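# Pour five steel balls into the cup, re-stand tube

## Task

Tip the tube so that precisely five of its fourteen steel balls leave it and land in the cup, then put the tube back standing vertically in its holder with the remaining nine balls still inside.

## Robot and tools

Robot: two arms, left_arm and right_arm, mounted on opposite sides of a table. left_arm's base is on the +y side at about (+0.046, +0.501, 0) m and right_arm's at about (-0.005, -0.590, 0) m. right_arm has a five-finger right hand; left_arm has the mirrored left hand. Cameras: cam_low (fixed) plus cam_left_wrist and cam_right_wrist, each 672x504 pixels.

Frames: the scene frame has its origin on the table top between the bases, +z up, table surface at z = 0. Each arm reports its hand point position (m), quaternion (wxyz) and velocities in its own base frame, and its offsets also use its own base axes. The hand point sits 0.05 m in front of the palm and 0.15 m out from the wrist flange. Its +z runs along the straight fingers, +y points out of the palm, +x crosses the palm away from the thumb on the right hand and toward the thumb on the left. Straight fingertips reach 0.06 to 0.07 m past the point. A bracket on the little-finger side of the wrist can strike things, and with level fingers the wrist may hang well below the point.

Row layout (used by execute_actions and move): 28 numbers, each in [-1, 1], always covering both arms. Order: left dx, dy, dz, rx, ry, rz, then left little, ring, middle, index, thumb_bend, thumb_turn, force_limit, speed; then the same 14 for the right arm. The six pose numbers are an offset, not a pose: they are measured from that arm's Hand target as it stood when the action (or move) began, in the arm's base axes; 1.0 equals 0.6 m of travel or 180 degrees, and rx, ry, rz form one rotation vector turning about the Hand target position. Every row of an action counts from that same start, not from the row before. Six zeros re-request the current Hand target. Hand numbers are absolute targets: +1 open/straight, -1 closed; thumb_turn -1 puts the thumb in front of the palm (needed for a grip of roughly 0.035 to 0.065 m), +1 beside it. force_limit maps -1..+1 to about 0..10 N at the fingertip (0..15 N for the two thumb motors). speed rises from nearly zero at -1 to full at +0.48 and stays full above. There is no keep-as-is value: resend the last eight hand numbers actually used; if none were sent yet, send hand_measured followed by hand_force_limit and hand_speed.

Tools:
execute_actions(actions, cameras): actions is a list of actions; each action is a list of up to 15 rows, one per 1/30 s step; a short action keeps its last row to fill 15 steps. Images return only when actions is empty or cameras names them (["all"], a list of names, or []).
move(target, speed, blend, stop_force, zero, blocking, cameras): target is one row or up to 15 rows, all offsets counted from the same starting Hand targets. Each hand point travels in a straight line. speed is in m/s, 0.002 to 3.6, default 0.25 (turns up to twice that in rad/s), one value or one per target. blend, in m, rounds corners of a list; 0 stops at each. stop_force, 3 to 120 N for both arms, ends an arm's path when its wrist sensor feels that much push against its direction of travel; unreliable while the hand rotates, and should be omitted when pulling away from something being pressed. zero (default true) re-zeros before the move. blocking=false returns early and cannot be combined with stop_force. Its result adds a move: line (done, off_target, moving, held, fault) plus limits (paced = pose clipped, held = steps withheld).
wait(seconds 0 to 10). stop() brakes a running move. zoom_image(camera, region [x0, y0, x1, y1], at most 504 wide and high) enlarges the latest image of cam_low, cam_left_wrist or cam_right_wrist. show_instructions() displays reference pages. zero_wrist_force(arm) tares that arm's wrist sensor. finished_scene(scene) ends the current scene, given its number.

Results: end_effector_position and quaternion, velocities (omitted when joints are still), Hand target (the last commanded pose after a 32-degree orientation clip; next offsets start there; the hand often rests a little short of it), Joint positions and torques, Wrist force/torque along flange axes plus the peak since last shown, hand_measured, hand_stopped_by (moving, target, force, stalled, fault), hand_load_n (positive pushes a finger open; dropping to about 0 means the grip was lost), and MOTOR HOT or fault lines.

Cautions: close fingers gently (speed about -0.94 or lower) so the grip does not overshoot. Tilt the tube slowly and watch the balls leave so only the required number go; level it promptly. Never drop the tube or let balls or anything else leave the table. Avoid fast or hard contacts: about 150 N on an arm, or 25.2 N m on a wrist joint, triggers a 10 s stop. Keep the two arms and hands from touching each other. Do not route paths close to an arm's own base. Long holds or stretched poses heat motors; a warning appears near 70 °C and the arm brakes at 85 °C.

Each tool is called after "Request:" as name(argument=value, ...), one argument or row to a line, values as JSON.

Reference images:

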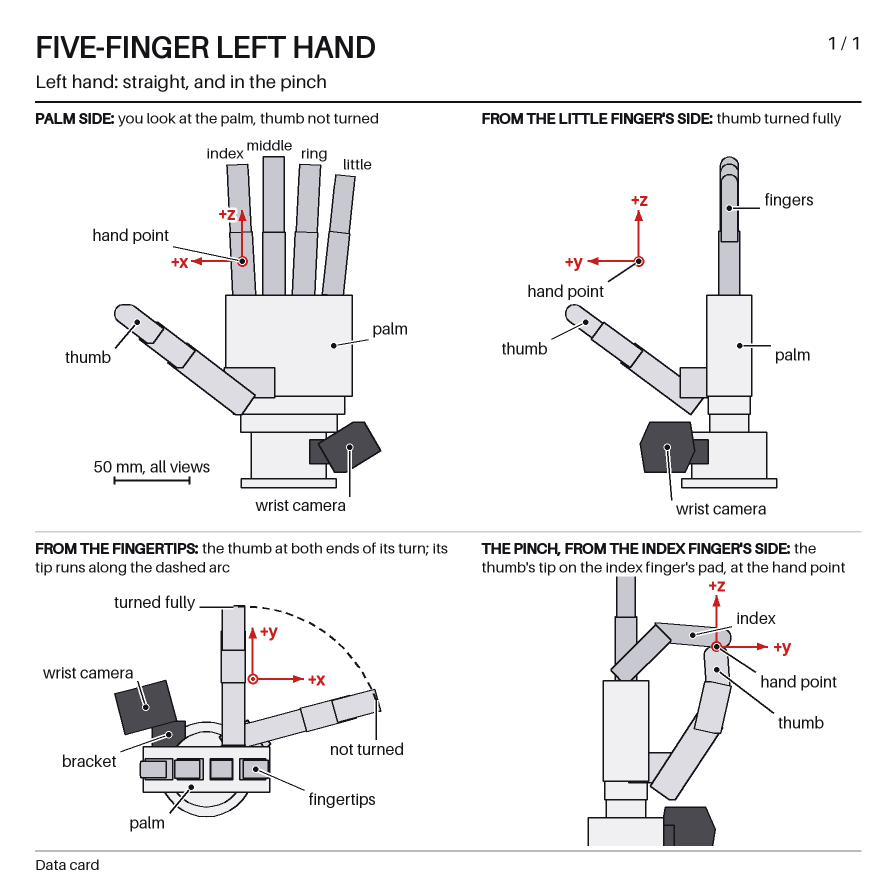

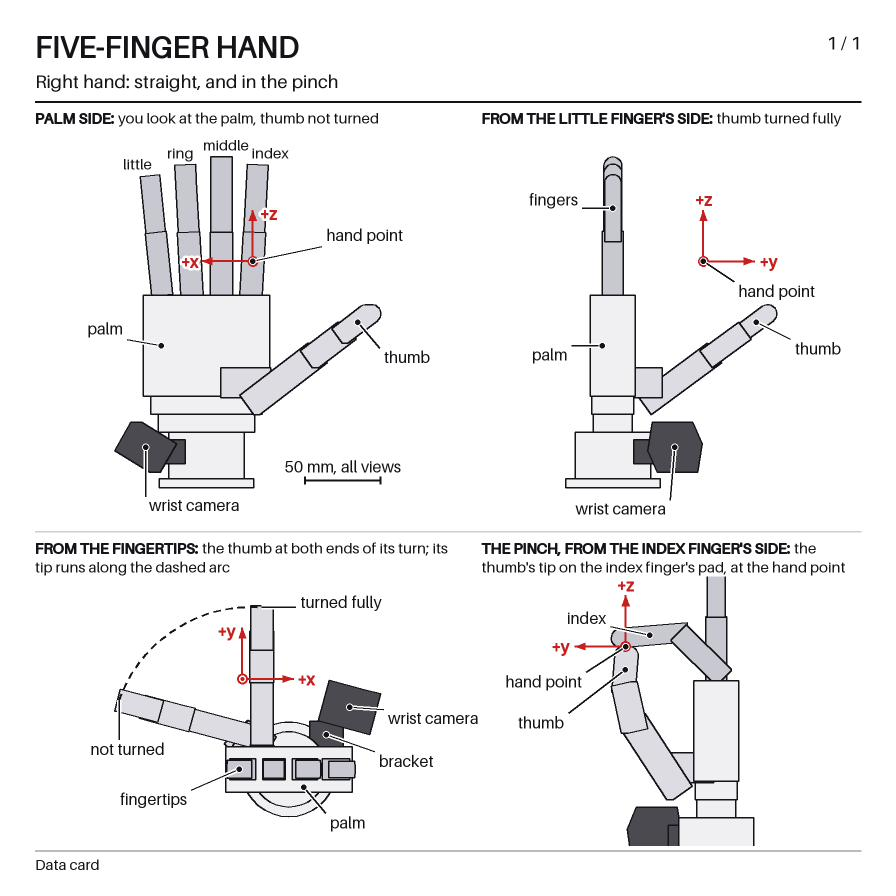

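## Session

Request:
execute_actions(
  actions=[],
)

Scene clock: 0.00 s.
left_arm: end_effector_position=(+0.2551, +0.1326, +0.4719) hand_measured=(+1.000, +1.000, +1.000, +1.000, +1.000, +1.000) hand_load_n=(+0.0, +0.0, +0.0, +0.0, +0.0, +0.0) hand_stopped_by=(target, target, target, target, target, target) hand_force_limit=0.00 hand_speed=-0.80 end_effector_quat_wxyz=(-0.007, +0.901, +0.434, -0.014) | right_arm: end_effector_position=(+0.2679, -0.1247, +0.4836) hand_measured=(+1.000, +1.000, +1.000, +1.000, +1.000, +1.000) hand_load_n=(+0.0, +0.0, +0.0, +0.0, +0.0, +0.0) hand_stopped_by=(target, target, target, target, target, target) hand_force_limit=0.00 hand_speed=-0.80 end_effector_quat_wxyz=(+0.015, +0.428, +0.904, -0.017)
Joint positions: left_arm=[4.355 -1.427 -1.35 1.195 -1.6 1.887] | right_arm=[-1.171 -1.725 1.317 1.933 1.577 -1.857]
Joint velocities: within noise
Joint torques (N m): no reading
Wrist force (N): no reading
Wrist torque (N m): no reading
Wrist force, peak (N): no reading
Hand target: left_arm +0.2551, +0.1326, +0.4719; -0.007, +0.901, +0.434, -0.014 | right_arm +0.2679, -0.1247, +0.4836; +0.015, +0.428, +0.904, -0.017

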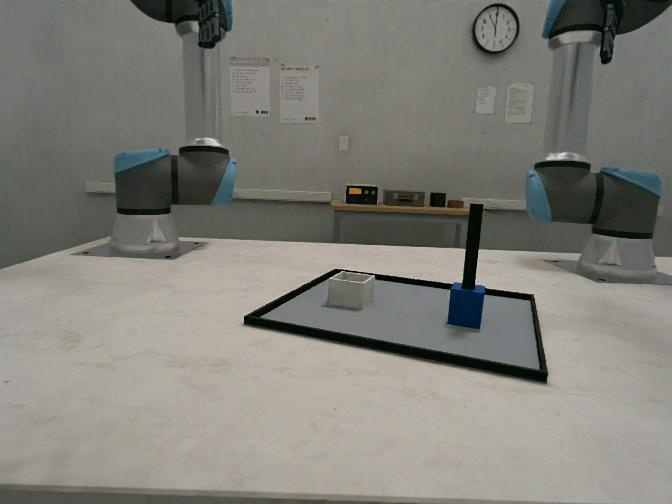

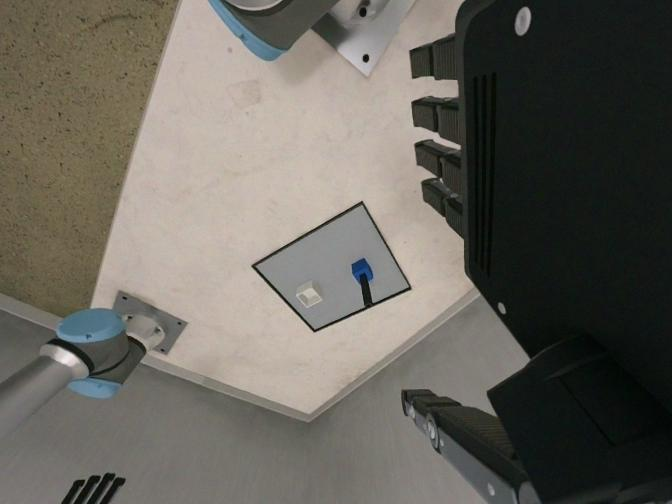

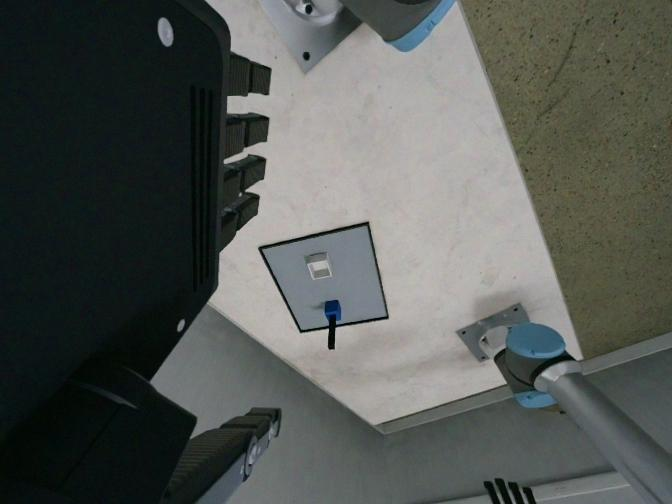

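Request:
zoom_image(
  camera="cam_low",
  region=[230, 190, 560, 390],
)

Request:
zoom_image(
  camera="cam_left_wrist",
  region=[240, 190, 420, 340],
)

Request:
zoom_image(
  camera="cam_right_wrist",
  region=[240, 210, 420, 360],
)

Scaled by 1.527 from the camera's 672x504 image, which has a finer 960x720 frame.

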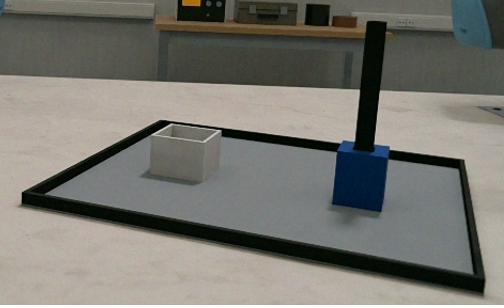

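Scaled by 2.800 from the camera's 672x504 image, which has a finer 960x720 frame.

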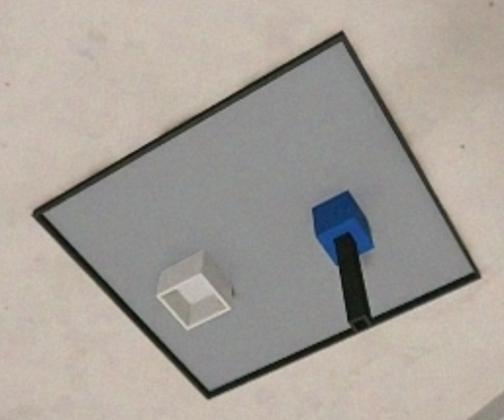

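Scaled by 2.800 from the camera's 672x504 image, which has a finer 960x720 frame.

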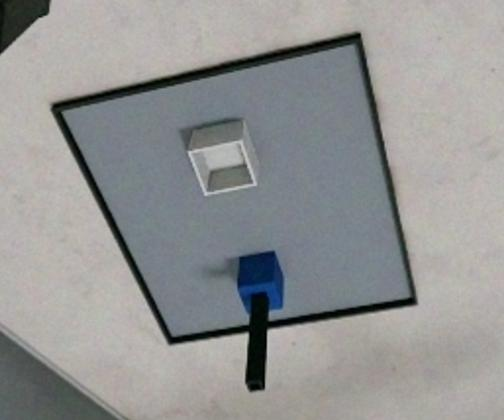

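Request:
zoom_image(
  camera="cam_low",
  region=[60, 0, 312, 190],
)

Request:
zoom_image(
  camera="cam_low",
  region=[470, 0, 672, 150],
)

Scaled by 2.000 from the camera's 672x504 image, which has a finer 960x720 frame.

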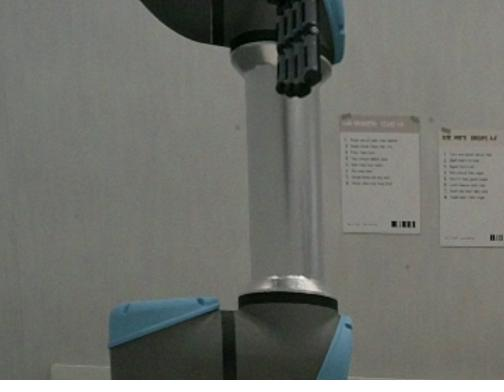

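Scaled by 2.495 from the camera's 672x504 image, which has a finer 960x720 frame.

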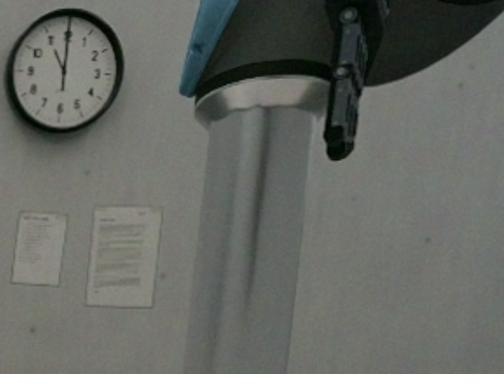

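Request:
zoom_image(
  camera="cam_left_wrist",
  region=[40, 270, 220, 420],
)

Request:
zoom_image(
  camera="cam_right_wrist",
  region=[430, 280, 610, 430],
)

Request:
zoom_image(
  camera="cam_left_wrist",
  region=[200, 0, 450, 120],
)

Request:
zoom_image(
  camera="cam_right_wrist",
  region=[230, 0, 480, 120],
)

Scaled by 2.800 from the camera's 672x504 image, which has a finer 960x720 frame.

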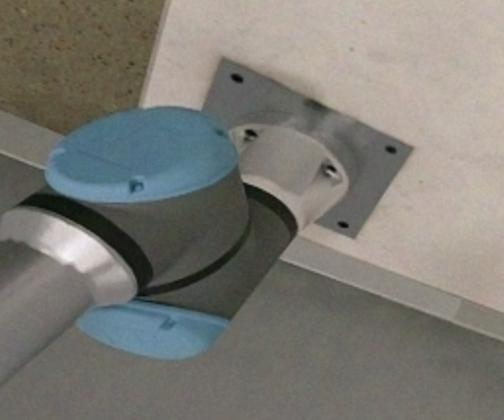

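Scaled by 2.800 from the camera's 672x504 image, which has a finer 960x720 frame.

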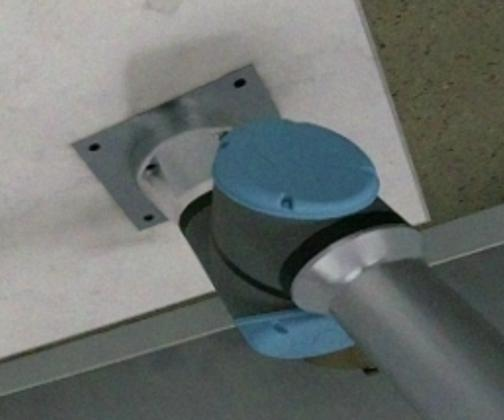

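Scaled by 2.016 from the camera's 672x504 image, which has a finer 960x720 frame.

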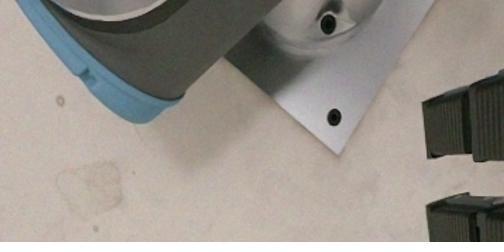

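Scaled by 2.016 from the camera's 672x504 image, which has a finer 960x720 frame.

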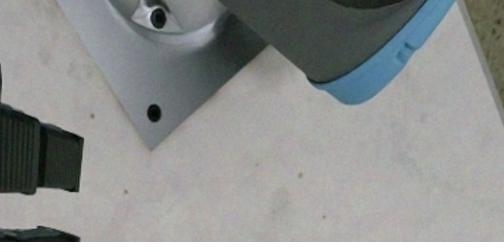

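Request:
move(
  target=[0.3038, 0.4957, -0.3698, 0.399, -0.3117, 0.0048, 1, 1, 1, 1, 1, 1, 0, -0.8, 0.147, -0.145, -0.30, 0, 0, 0, 1, 1, 1, 1, 1, 1, 0, -0.8],
  speed=0.35,
  cameras=["all"],
)

Scene clock: 245.10 s.
left_arm: end_effector_position=(+0.4374, +0.4300, +0.2501) hand_measured=(+1.000, +1.000, +1.000, +1.000, +1.000, +1.000) hand_load_n=(+0.0, +0.0, +0.0, +0.0, +0.0, +0.0) hand_stopped_by=(target, target, target, target, target, target) hand_force_limit=0.00 hand_speed=-0.80 end_effector_quat_wxyz=(-0.321, +0.630, +0.321, +0.630) | right_arm: end_effector_position=(+0.3561, -0.2117, +0.3036) hand_measured=(+1.000, +1.000, +1.000, +1.000, +1.000, +1.000) hand_load_n=(+0.0, +0.0, -0.5, +0.0, +0.0, +0.0) hand_stopped_by=(target, target, target, target, target, target) hand_force_limit=0.00 hand_speed=-0.80 end_effector_quat_wxyz=(+0.015, +0.428, +0.904, -0.017)
Joint positions: left_arm=[4.352 -1.673 -2.215 3.888 -1.302 1.571] | right_arm=[-1.024 -1.473 1.544 1.456 1.584 -1.71]
Joint torques (N m): left_arm=[-10.13 13.13 9.54 3.34 -2.65 -1.74] | right_arm=[11.69 -16.97 -11.01 0.47 1.44 2.84]
Wrist force (N): left_arm=[-1.0 0.1 -0.1] | right_arm=[-0.1 0.0 -0.4]
Wrist torque (N m): left_arm=[0.08 0.23 0.04] | right_arm=[-0.01 0.05 -0.03]
Wrist force, peak (N): left_arm=[-1.6 0.0 0.4] | right_arm=[0.1 -0.8 -0.5]
Hand target: left_arm +0.4374, +0.4300, +0.2500; -0.321, +0.630, +0.321, +0.630 | right_arm +0.3561, -0.2117, +0.3036; +0.015, +0.428, +0.904, -0.017
Off the commanded pose: left_arm 0.000 m, 0 deg | right_arm 0.000 m, 0 deg.
move: done

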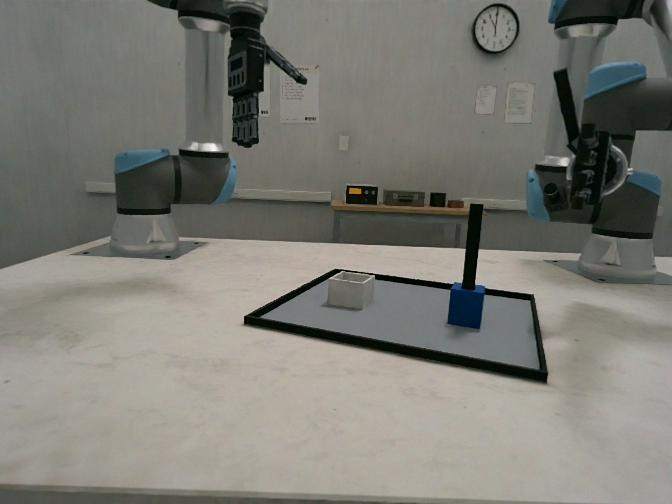

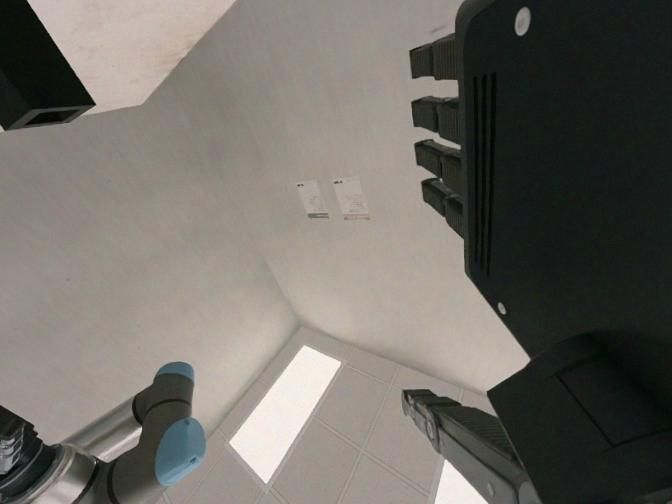

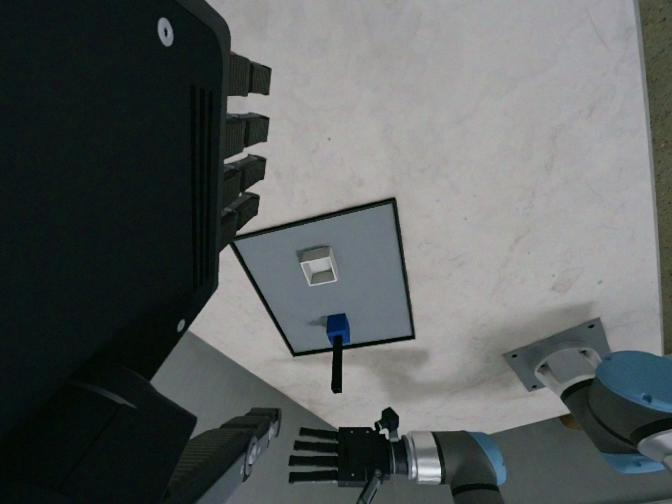

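Request:
zoom_image(
  camera="cam_right_wrist",
  region=[270, 230, 430, 410],
)

Request:
zoom_image(
  camera="cam_left_wrist",
  region=[0, 0, 200, 150],
)

Request:
zoom_image(
  camera="cam_low",
  region=[420, 190, 520, 340],
)

Scaled by 2.800 from the camera's 672x504 image, which has a finer 960x720 frame.

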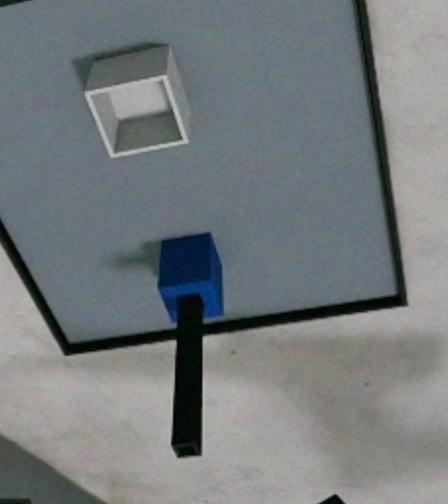

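Scaled by 2.520 from the camera's 672x504 image, which has a finer 960x720 frame.

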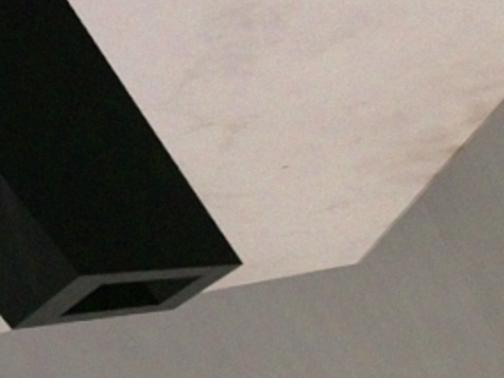

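Scaled by 3.360 from the camera's 672x504 image, which has a finer 960x720 frame.

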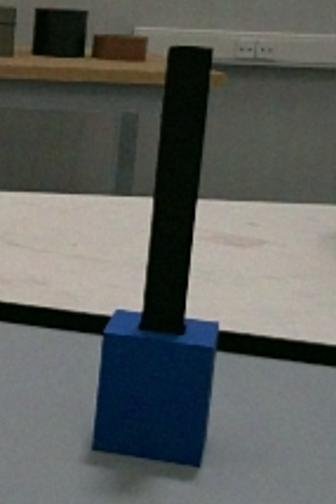

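Request:
move(
  target=[-0.0228, -0.0572, -0.1967, 0, 0, 0.0709, 1, 1, 1, 1, 1, 1, 0, -0.8, 0, 0, 0, 0, 0, 0, 1, 1, 1, 1, 1, 1, 0, -0.8],
  speed=0.2,
  cameras=["all"],
)

Scene clock: 315.83 s.
left_arm: end_effector_position=(+0.4237, +0.3957, +0.1320) hand_measured=(+1.000, +1.000, +1.000, +1.000, +1.000, +1.000) hand_load_n=(+0.0, +0.0, +0.0, +0.0, +0.0, +0.0) hand_stopped_by=(target, target, target, target, target, target) hand_force_limit=0.00 hand_speed=-0.80 end_effector_quat_wxyz=(-0.389, +0.591, +0.389, +0.590) | right_arm: end_effector_position=(+0.3561, -0.2117, +0.3036) hand_measured=(+1.000, +1.000, +1.000, +1.000, +1.000, +1.000) hand_load_n=(+0.0, +0.0, +0.0, +0.0, +0.0, +0.0) hand_stopped_by=(target, target, target, target, target, target) hand_force_limit=0.00 hand_speed=-0.80 end_effector_quat_wxyz=(+0.015, +0.428, +0.904, -0.017)
Joint positions: left_arm=[4.171 -1.923 -2.384 4.307 -1.706 1.571] | right_arm=[-1.024 -1.473 1.544 1.456 1.584 -1.71]
Joint torques (N m): left_arm=[-9.87 15.31 15.83 3.25 -2.74 -1.95] | right_arm=[10.88 -17.19 -10.18 0.4 1.51 2.71]
Wrist force (N): left_arm=[-1.3 0.0 -0.1] | right_arm=[-0.2 0.0 -0.3]
Wrist torque (N m): left_arm=[0.05 0.27 0.01] | right_arm=[-0.02 0.07 -0.04]
Wrist force, peak (N): left_arm=[-2.2 0.0 -0.7] | right_arm=[-0.3 -0.2 -0.5]
Hand target: left_arm +0.4237, +0.3957, +0.1320; -0.389, +0.591, +0.389, +0.590 | right_arm +0.3561, -0.2117, +0.3036; +0.015, +0.428, +0.904, -0.017
Off the commanded pose: left_arm 0.000 m, 0 deg | right_arm 0.000 m, 0 deg.
move: done

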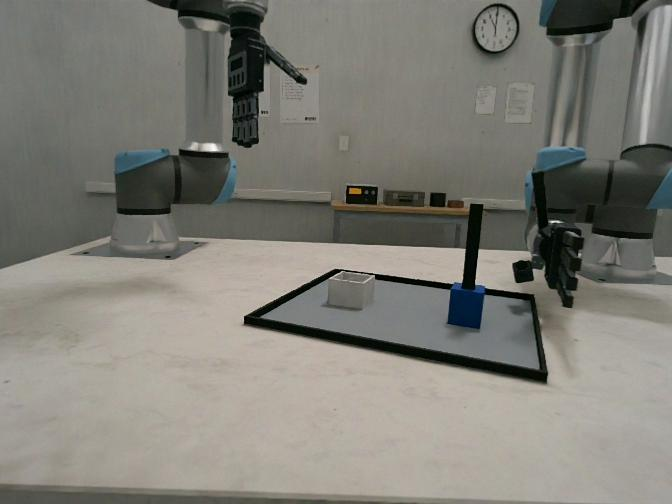

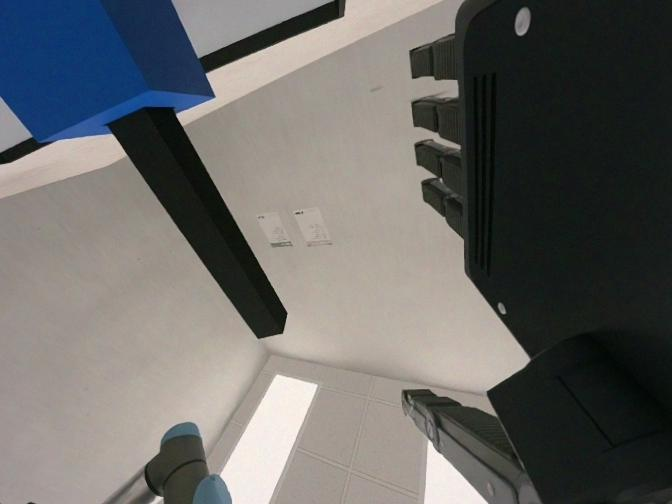

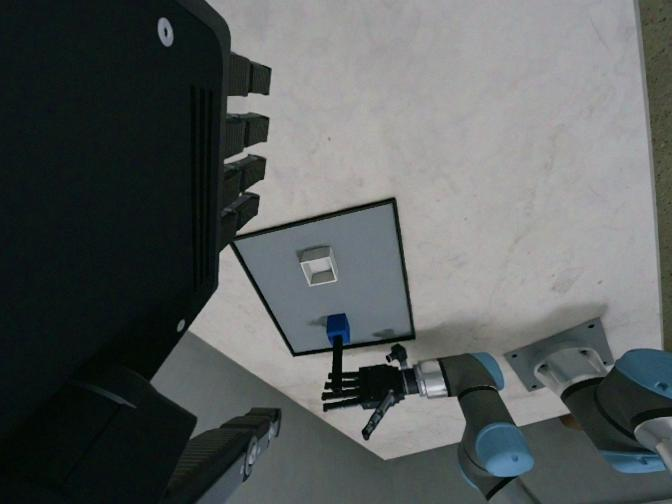

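Request:
zoom_image(
  camera="cam_left_wrist",
  region=[0, 60, 320, 360],
)

Request:
zoom_image(
  camera="cam_low",
  region=[430, 180, 610, 340],
)

Request:
zoom_image(
  camera="cam_right_wrist",
  region=[270, 230, 430, 450],
)

Scaled by 1.575 from the camera's 672x504 image, which has a finer 960x720 frame.

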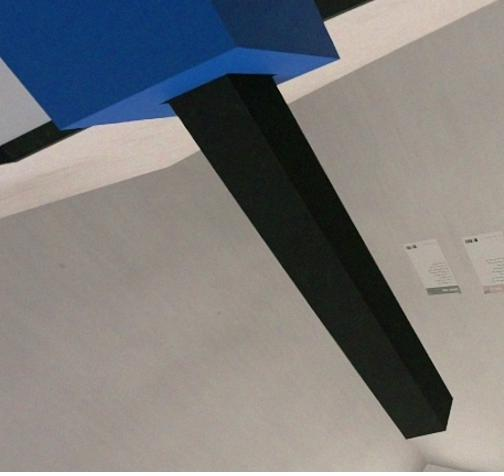

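Scaled by 2.800 from the camera's 672x504 image, which has a finer 960x720 frame.

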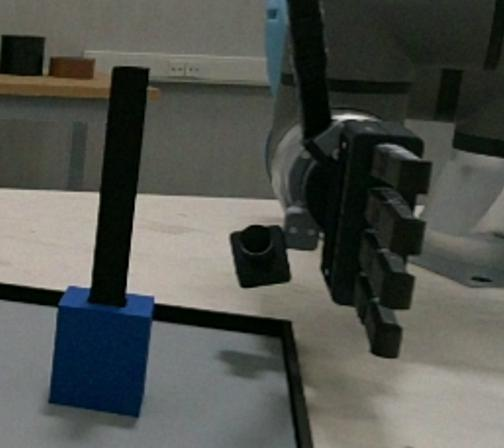

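Scaled by 2.291 from the camera's 672x504 image, which has a finer 960x720 frame.

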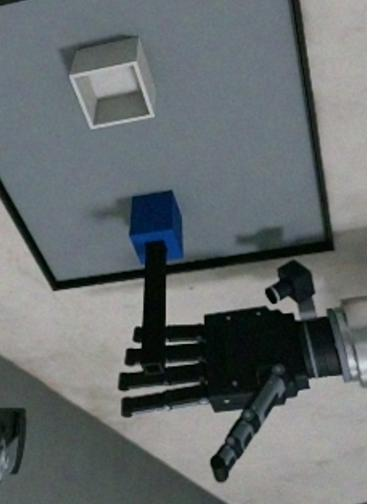

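Request:
move(
  target=[0.1178, -0.0701, -0.0067, 0, 0, 0, 1, 1, 1, 1, 1, 1, 0, -0.8, 0, 0, 0, 0, 0, 0, 1, 1, 1, 1, 1, 1, 0, -0.8],
  speed=0.1,
  cameras=["cam_left_wrist", "cam_right_wrist"],
)

Request:
zoom_image(
  camera="cam_left_wrist",
  region=[200, 0, 520, 320],
)

Scene clock: 353.13 s.
left_arm: end_effector_position=(+0.4943, +0.3536, +0.1280) hand_measured=(+1.000, +1.000, +1.000, +1.000, +1.000, +1.000) hand_load_n=(+0.0, +0.0, -0.5, +0.0, +0.0, +0.0) hand_stopped_by=(target, target, target, target, target, target) hand_force_limit=0.00 hand_speed=-0.80 end_effector_quat_wxyz=(-0.389, +0.591, +0.389, +0.590) | right_arm: end_effector_position=(+0.3561, -0.2117, +0.3036) hand_measured=(+1.000, +1.000, +1.000, +1.000, +1.000, +1.000) hand_load_n=(+0.0, +0.0, +0.0, +0.0, +0.0, +0.0) hand_stopped_by=(target, target, target, target, target, target) hand_force_limit=0.00 hand_speed=-0.80 end_effector_quat_wxyz=(+0.015, +0.428, +0.904, -0.017)
Joint positions: left_arm=[3.919 -1.995 -2.266 4.261 -1.959 1.571] | right_arm=[-1.024 -1.473 1.544 1.456 1.584 -1.71]
Joint torques (N m): left_arm=[-9.7 19.8 18.33 -0.37 -2.83 -1.86] | right_arm=[11.56 -16.49 -11.36 0.58 1.1 2.52]
Wrist force (N): left_arm=[-1.0 0.0 0.1] | right_arm=[-0.1 0.0 -0.1]
Wrist torque (N m): left_arm=[0.07 0.24 0.01] | right_arm=[-0.03 0.04 -0.03]
Wrist force, peak (N): left_arm=[-1.2 -1.0 0.4] | right_arm=[-0.6 -0.2 -0.3]
Hand target: left_arm +0.4944, +0.3536, +0.1280; -0.389, +0.591, +0.389, +0.590 | right_arm +0.3561, -0.2117, +0.3036; +0.015, +0.428, +0.904, -0.017
Off the commanded pose: left_arm 0.000 m, 0 deg | right_arm 0.000 m, 0 deg.
move: done
Images, in order (width x height): cam_left_wrist 672x504, cam_right_wrist 672x504.

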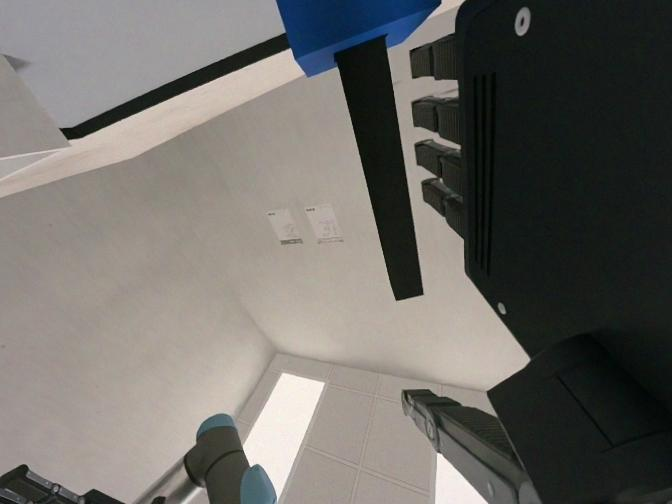

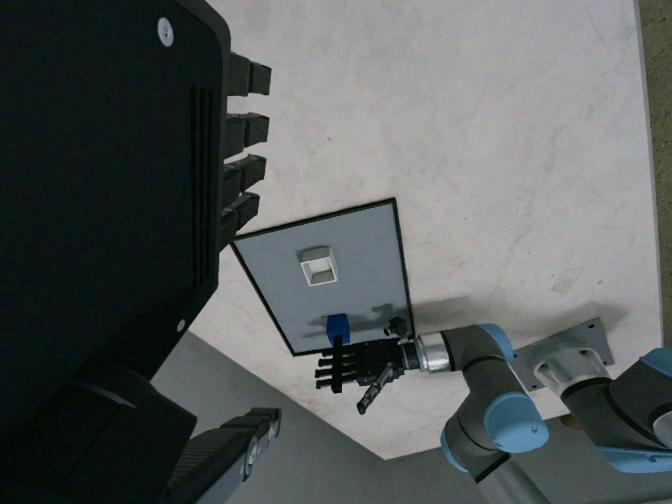

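Scaled by 1.575 from the camera's 672x504 image, which has a finer 960x720 frame.

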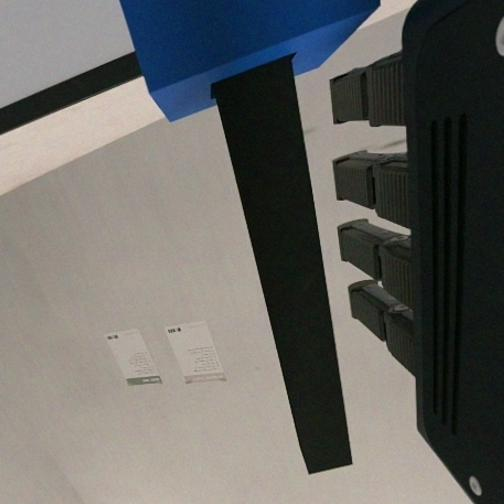

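Request:
zoom_image(
  camera="cam_right_wrist",
  region=[300, 300, 430, 430],
)

Scaled by 3.877 from the camera's 672x504 image, which has a finer 960x720 frame.

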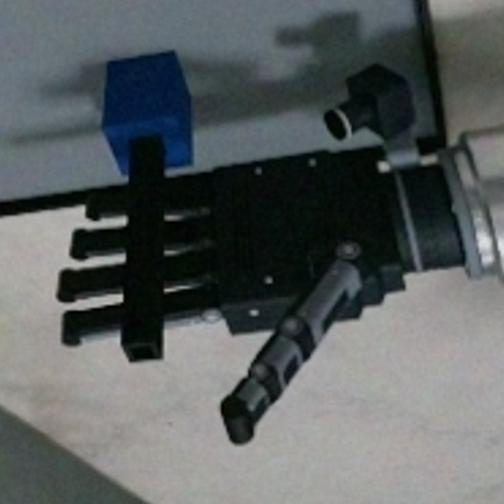

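Request:
move(
  target=[
    [0.0087, 0.0198, 0, 0, 0, 0, 1, 1, 1, 1, 1, 1, 0, -0.8, 0, 0, 0, 0, 0, 0, 1, 1, 1, 1, 1, 1, 0, -0.8],
    [0.0087, 0.0198, 0, 0, 0, 0, 1, 1, 1, 1, 1, -1, -0.6, -0.3, 0, 0, 0, 0, 0, 0, 1, 1, 1, 1, 1, 1, 0, -0.8],
  ],
  speed=0.1,
  cameras=["cam_left_wrist", "cam_right_wrist"],
)

Request:
zoom_image(
  camera="cam_right_wrist",
  region=[300, 300, 430, 430],
)

Request:
zoom_image(
  camera="cam_left_wrist",
  region=[200, 0, 520, 320],
)

Scene clock: 419.00 s.
left_arm: end_effector_position=(+0.4996, +0.3655, +0.1280) hand_measured=(+1.000, +1.000, +1.000, +1.000, +1.000, -1.000) hand_load_n=(+0.0, +0.0, +0.0, +0.0, +0.0, -0.5) hand_stopped_by=(target, target, target, target, target, target) hand_force_limit=-0.60 hand_speed=-0.30 end_effector_quat_wxyz=(-0.389, +0.591, +0.389, +0.590) | right_arm: end_effector_position=(+0.3561, -0.2117, +0.3036) hand_measured=(+1.000, +1.000, +1.000, +1.000, +1.000, +1.000) hand_load_n=(+0.5, +0.0, +0.0, +0.0, +0.0, +0.0) hand_stopped_by=(target, target, target, target, target, target) hand_force_limit=0.00 hand_speed=-0.80 end_effector_quat_wxyz=(+0.015, +0.428, +0.904, -0.017)
Joint positions: left_arm=[3.932 -2.009 -2.238 4.247 -1.945 1.571] | right_arm=[-1.024 -1.473 1.544 1.456 1.584 -1.71]
Joint torques (N m): left_arm=[9.63 21.32 16.1 -0.13 1.57 -1.56] | right_arm=[11.9 -16.79 -11.33 0.69 1.31 2.74]
Wrist force (N): left_arm=[-1.2 0.1 0.1] | right_arm=[-0.2 0.0 -0.3]
Wrist torque (N m): left_arm=[0.06 0.29 -0.01] | right_arm=[-0.03 0.06 -0.04]
Wrist force, peak (N): left_arm=[-1.4 -0.2 0.1] | right_arm=[-0.3 0.1 -0.6]
Hand target: left_arm +0.4996, +0.3655, +0.1280; -0.389, +0.591, +0.389, +0.590 | right_arm +0.3561, -0.2117, +0.3036; +0.015, +0.428, +0.904, -0.017
Off the commanded pose: left_arm 0.000 m, 0 deg | right_arm 0.000 m, 0 deg.
move: done
Images, in order (width x height): cam_left_wrist 672x504, cam_right_wrist 672x504.

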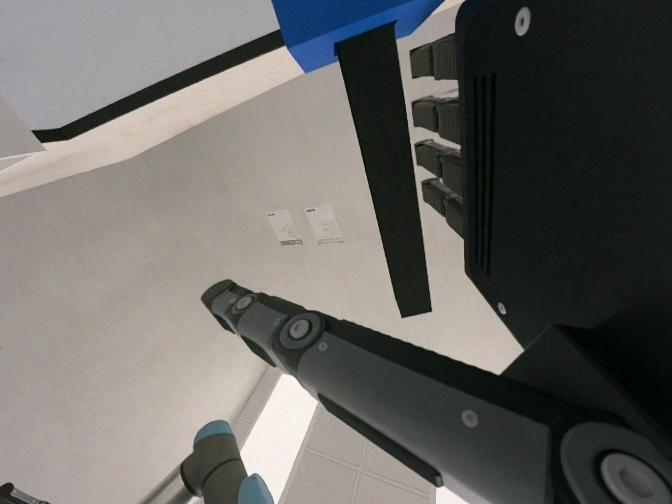

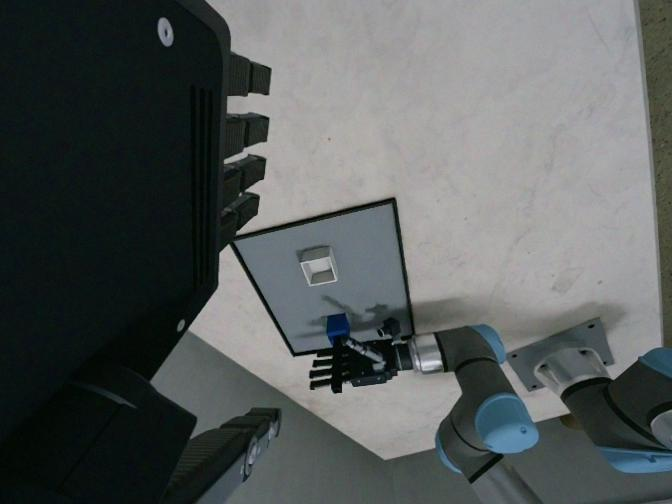

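Scaled by 3.877 from the camera's 672x504 image, which has a finer 960x720 frame.

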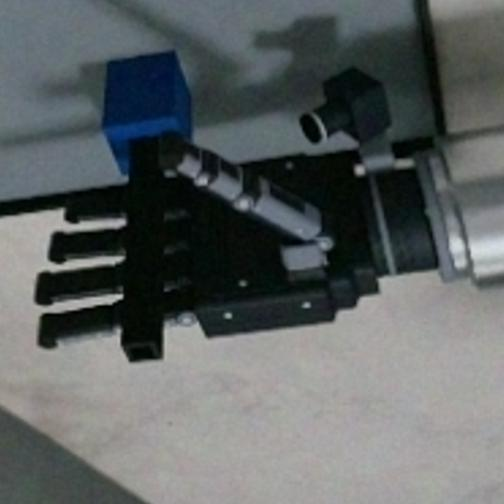

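Scaled by 1.575 from the camera's 672x504 image, which has a finer 960x720 frame.

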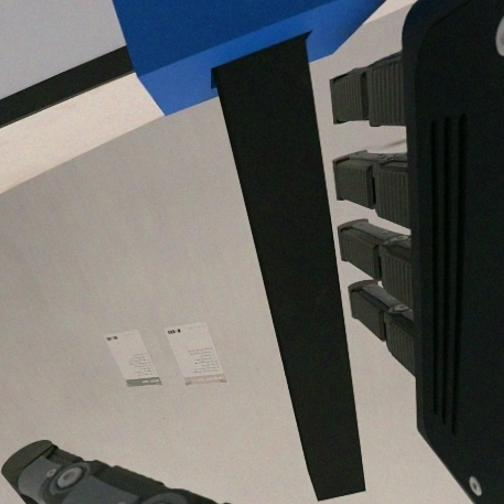

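Request:
move(
  target=[0, 0, 0, 0, 0, 0, 0.2, 0.2, 0.2, 0.2, 0.3, -1, -0.85, -0.75, 0, 0, 0, 0, 0, 0, 1, 1, 1, 1, 1, 1, 0, -0.8],
  speed=0.1,
  cameras=["cam_left_wrist", "cam_right_wrist"],
)

Request:
zoom_image(
  camera="cam_right_wrist",
  region=[300, 300, 430, 430],
)

Request:
zoom_image(
  camera="cam_left_wrist",
  region=[200, 0, 520, 320],
)

Scene clock: 430.07 s.
left_arm: end_effector_position=(+0.4996, +0.3655, +0.1280) hand_measured=(+0.200, +0.200, +0.200, +0.200, +0.300, -1.000) hand_load_n=(+0.0, +0.0, +0.0, +0.0, +0.0, +0.0) hand_stopped_by=(target, target, target, target, target, target) hand_force_limit=-0.85 hand_speed=-0.75 end_effector_quat_wxyz=(-0.389, +0.591, +0.389, +0.590) | right_arm: end_effector_position=(+0.3561, -0.2117, +0.3036) hand_measured=(+1.000, +1.000, +1.000, +1.000, +1.000, +1.000) hand_load_n=(+0.0, +0.0, +0.0, +0.0, +0.0, +0.0) hand_stopped_by=(target, target, target, target, target, target) hand_force_limit=0.00 hand_speed=-0.80 end_effector_quat_wxyz=(+0.015, +0.428, +0.904, -0.017)
Joint positions: left_arm=[3.932 -2.009 -2.238 4.247 -1.945 1.571] | right_arm=[-1.024 -1.473 1.544 1.456 1.584 -1.71]
Joint torques (N m): left_arm=[7.78 21.8 10.53 1.27 -0.02 -1.6] | right_arm=[11.18 -16.95 -10.66 0.79 1.37 2.45]
Wrist force (N): left_arm=[-0.9 0.2 -0.3] | right_arm=[-0.1 -0.2 0.0]
Wrist torque (N m): left_arm=[0.11 0.21 0.03] | right_arm=[-0.06 0.04 -0.04]
Wrist force, peak (N): left_arm=[-1.4 0.2 0.0] | right_arm=[-0.3 0.2 -0.6]
Hand target: left_arm +0.4996, +0.3655, +0.1280; -0.389, +0.591, +0.389, +0.590 | right_arm +0.3561, -0.2117, +0.3036; +0.015, +0.428, +0.904, -0.017
Off the commanded pose: left_arm 0.000 m, 0 deg | right_arm 0.000 m, 0 deg.
move: done
Images, in order (width x height): cam_left_wrist 672x504, cam_right_wrist 672x504.

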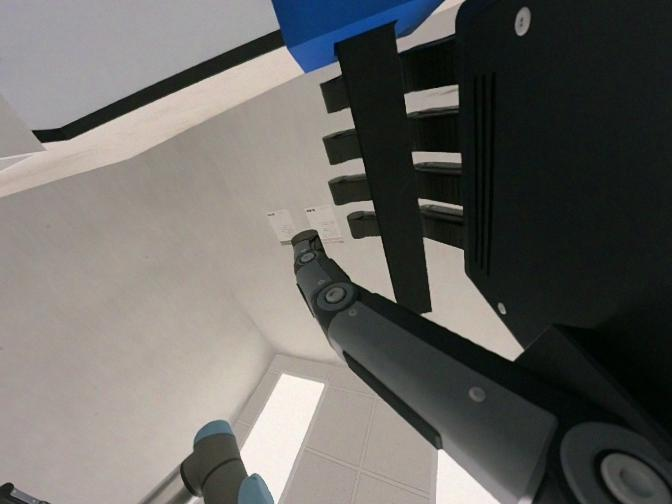

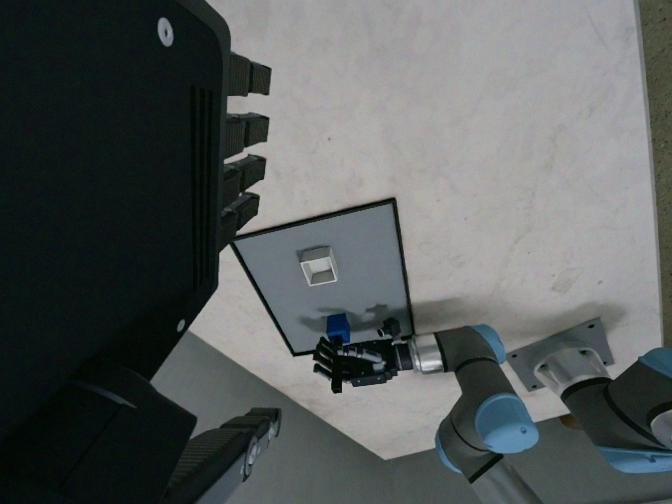

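Scaled by 3.877 from the camera's 672x504 image, which has a finer 960x720 frame.

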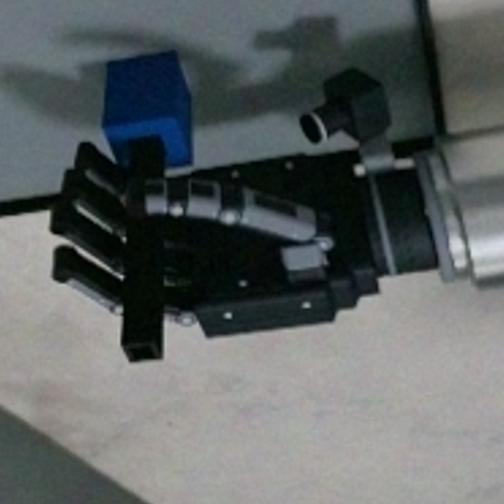

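Scaled by 1.575 from the camera's 672x504 image, which has a finer 960x720 frame.

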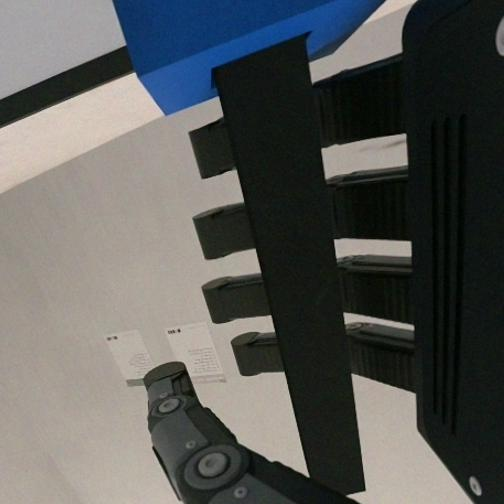

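Request:
move(
  target=[0, 0, 0, 0, 0, 0, 0.1, 0.1, 0.1, 0.1, 0.1, -1, -0.85, -0.85, 0, 0, 0, 0, 0, 0, 1, 1, 1, 1, 1, 1, 0, -0.8],
  speed=0.1,
  cameras=["cam_left_wrist", "cam_right_wrist"],
)

Request:
zoom_image(
  camera="cam_left_wrist",
  region=[200, 0, 520, 320],
)

Scene clock: 434.87 s.
left_arm: end_effector_position=(+0.4996, +0.3655, +0.1280) hand_measured=(+0.100, +0.100, +0.100, +0.100, +0.100, -1.000) hand_load_n=(+0.0, +0.0, +0.0, +0.0, +0.0, +0.0) hand_stopped_by=(target, target, target, target, target, target) hand_force_limit=-0.85 hand_speed=-0.85 end_effector_quat_wxyz=(-0.389, +0.591, +0.389, +0.590) | right_arm: end_effector_position=(+0.3561, -0.2117, +0.3036) hand_measured=(+1.000, +1.000, +1.000, +1.000, +1.000, +1.000) hand_load_n=(+0.0, +0.0, +0.0, +0.0, +0.0, +0.0) hand_stopped_by=(target, target, target, target, target, target) hand_force_limit=0.00 hand_speed=-0.80 end_effector_quat_wxyz=(+0.015, +0.428, +0.904, -0.017)
Joint positions: left_arm=[3.932 -2.009 -2.238 4.247 -1.945 1.571] | right_arm=[-1.024 -1.473 1.544 1.456 1.584 -1.71]
Joint torques (N m): left_arm=[6.04 21.8 7.27 2.31 -1.45 -1.75] | right_arm=[10.99 -17.04 -11.6 0.74 1.3 2.53]
Wrist force (N): left_arm=[-1.1 0.0 -0.1] | right_arm=[-0.4 0.1 0.0]
Wrist torque (N m): left_arm=[0.07 0.26 0.01] | right_arm=[-0.03 0.07 -0.04]
Wrist force, peak (N): left_arm=[-1.5 0.1 0.0] | right_arm=[-0.2 -0.4 -0.5]
Hand target: left_arm +0.4996, +0.3655, +0.1280; -0.389, +0.591, +0.389, +0.590 | right_arm +0.3561, -0.2117, +0.3036; +0.015, +0.428, +0.904, -0.017
Off the commanded pose: left_arm 0.000 m, 0 deg | right_arm 0.000 m, 0 deg.
move: done
Images, in order (width x height): cam_left_wrist 672x504, cam_right_wrist 672x504.

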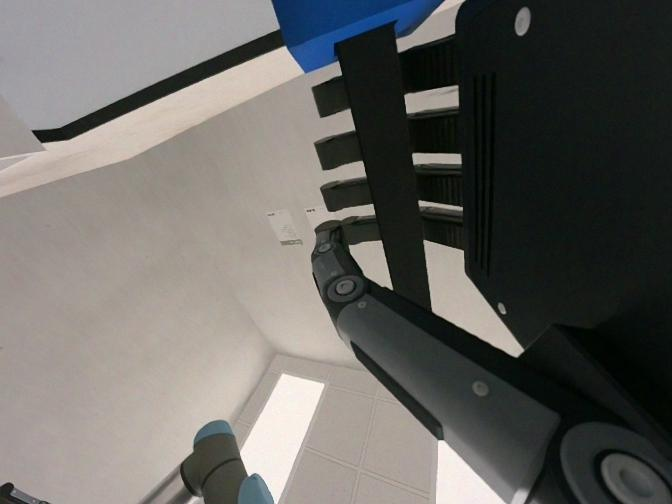

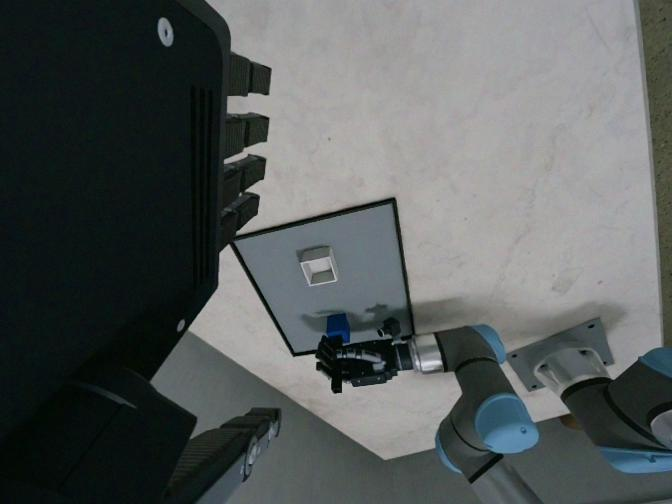

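Scaled by 1.575 from the camera's 672x504 image, which has a finer 960x720 frame.

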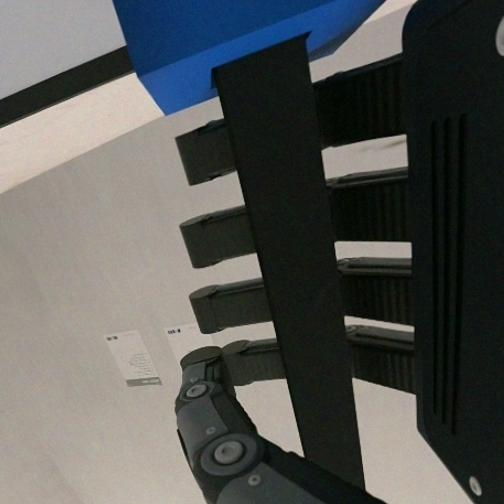

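Request:
move(
  target=[0, 0, 0, 0, 0, 0, 0.0, 0.0, 0.0, 0.0, 0.0, -1, -0.85, -0.9, 0, 0, 0, 0, 0, 0, 1, 1, 1, 1, 1, 1, 0, -0.8],
  speed=0.1,
  cameras=["cam_left_wrist", "cam_right_wrist"],
)

Request:
zoom_image(
  camera="cam_left_wrist",
  region=[200, 0, 520, 320],
)

Request:
zoom_image(
  camera="cam_right_wrist",
  region=[300, 300, 430, 430],
)

Scene clock: 439.70 s.
left_arm: end_effector_position=(+0.4996, +0.3655, +0.1280) hand_measured=(+0.000, +0.000, +0.000, +0.000, +0.000, -1.000) hand_load_n=(+0.0, +0.0, +0.0, +0.0, +0.0, +0.0) hand_stopped_by=(target, target, target, target, target, target) hand_force_limit=-0.85 hand_speed=-0.90 end_effector_quat_wxyz=(-0.389, +0.591, +0.389, +0.590) | right_arm: end_effector_position=(+0.3561, -0.2117, +0.3036) hand_measured=(+1.000, +1.000, +1.000, +1.000, +1.000, +1.000) hand_load_n=(-0.5, +0.0, +0.0, +0.0, +0.0, +0.0) hand_stopped_by=(target, target, target, target, target, target) hand_force_limit=0.00 hand_speed=-0.80 end_effector_quat_wxyz=(+0.015, +0.428, +0.904, -0.017)
Joint positions: left_arm=[3.932 -2.009 -2.238 4.247 -1.945 1.571] | right_arm=[-1.024 -1.473 1.544 1.456 1.584 -1.71]
Joint torques (N m): left_arm=[6.11 21.94 8.12 3.02 -2.37 -1.99] | right_arm=[10.95 -17.55 -9.91 0.92 1.31 2.49]
Wrist force (N): left_arm=[-1.2 -0.1 0.0] | right_arm=[-0.2 0.3 -0.4]
Wrist torque (N m): left_arm=[0.04 0.28 0.01] | right_arm=[0.03 0.07 -0.03]
Wrist force, peak (N): left_arm=[-1.4 -0.1 -0.3] | right_arm=[-0.6 0.0 -0.4]
Hand target: left_arm +0.4996, +0.3655, +0.1280; -0.389, +0.591, +0.389, +0.590 | right_arm +0.3561, -0.2117, +0.3036; +0.015, +0.428, +0.904, -0.017
Off the commanded pose: left_arm 0.000 m, 0 deg | right_arm 0.000 m, 0 deg.
move: done
Images, in order (width x height): cam_left_wrist 672x504, cam_right_wrist 672x504.

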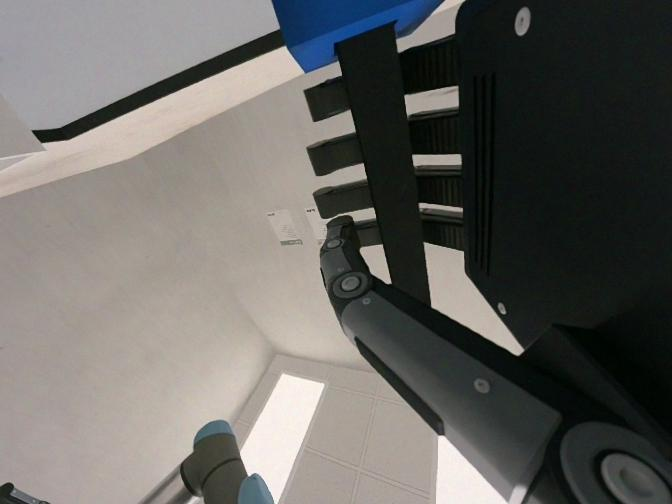

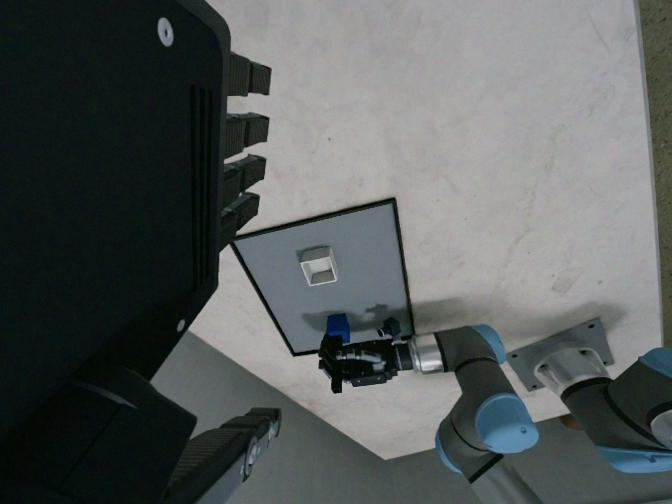

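Scaled by 1.575 from the camera's 672x504 image, which has a finer 960x720 frame.

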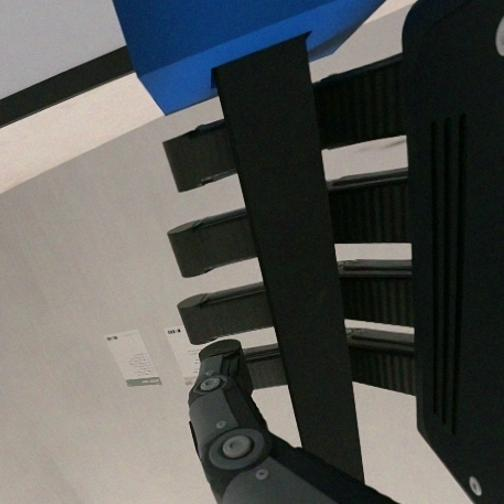

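Scaled by 3.877 from the camera's 672x504 image, which has a finer 960x720 frame.

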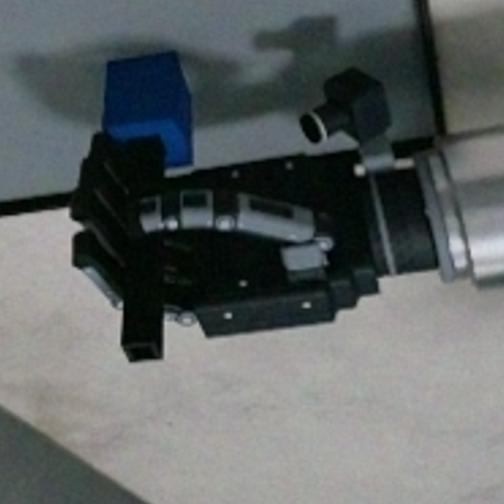

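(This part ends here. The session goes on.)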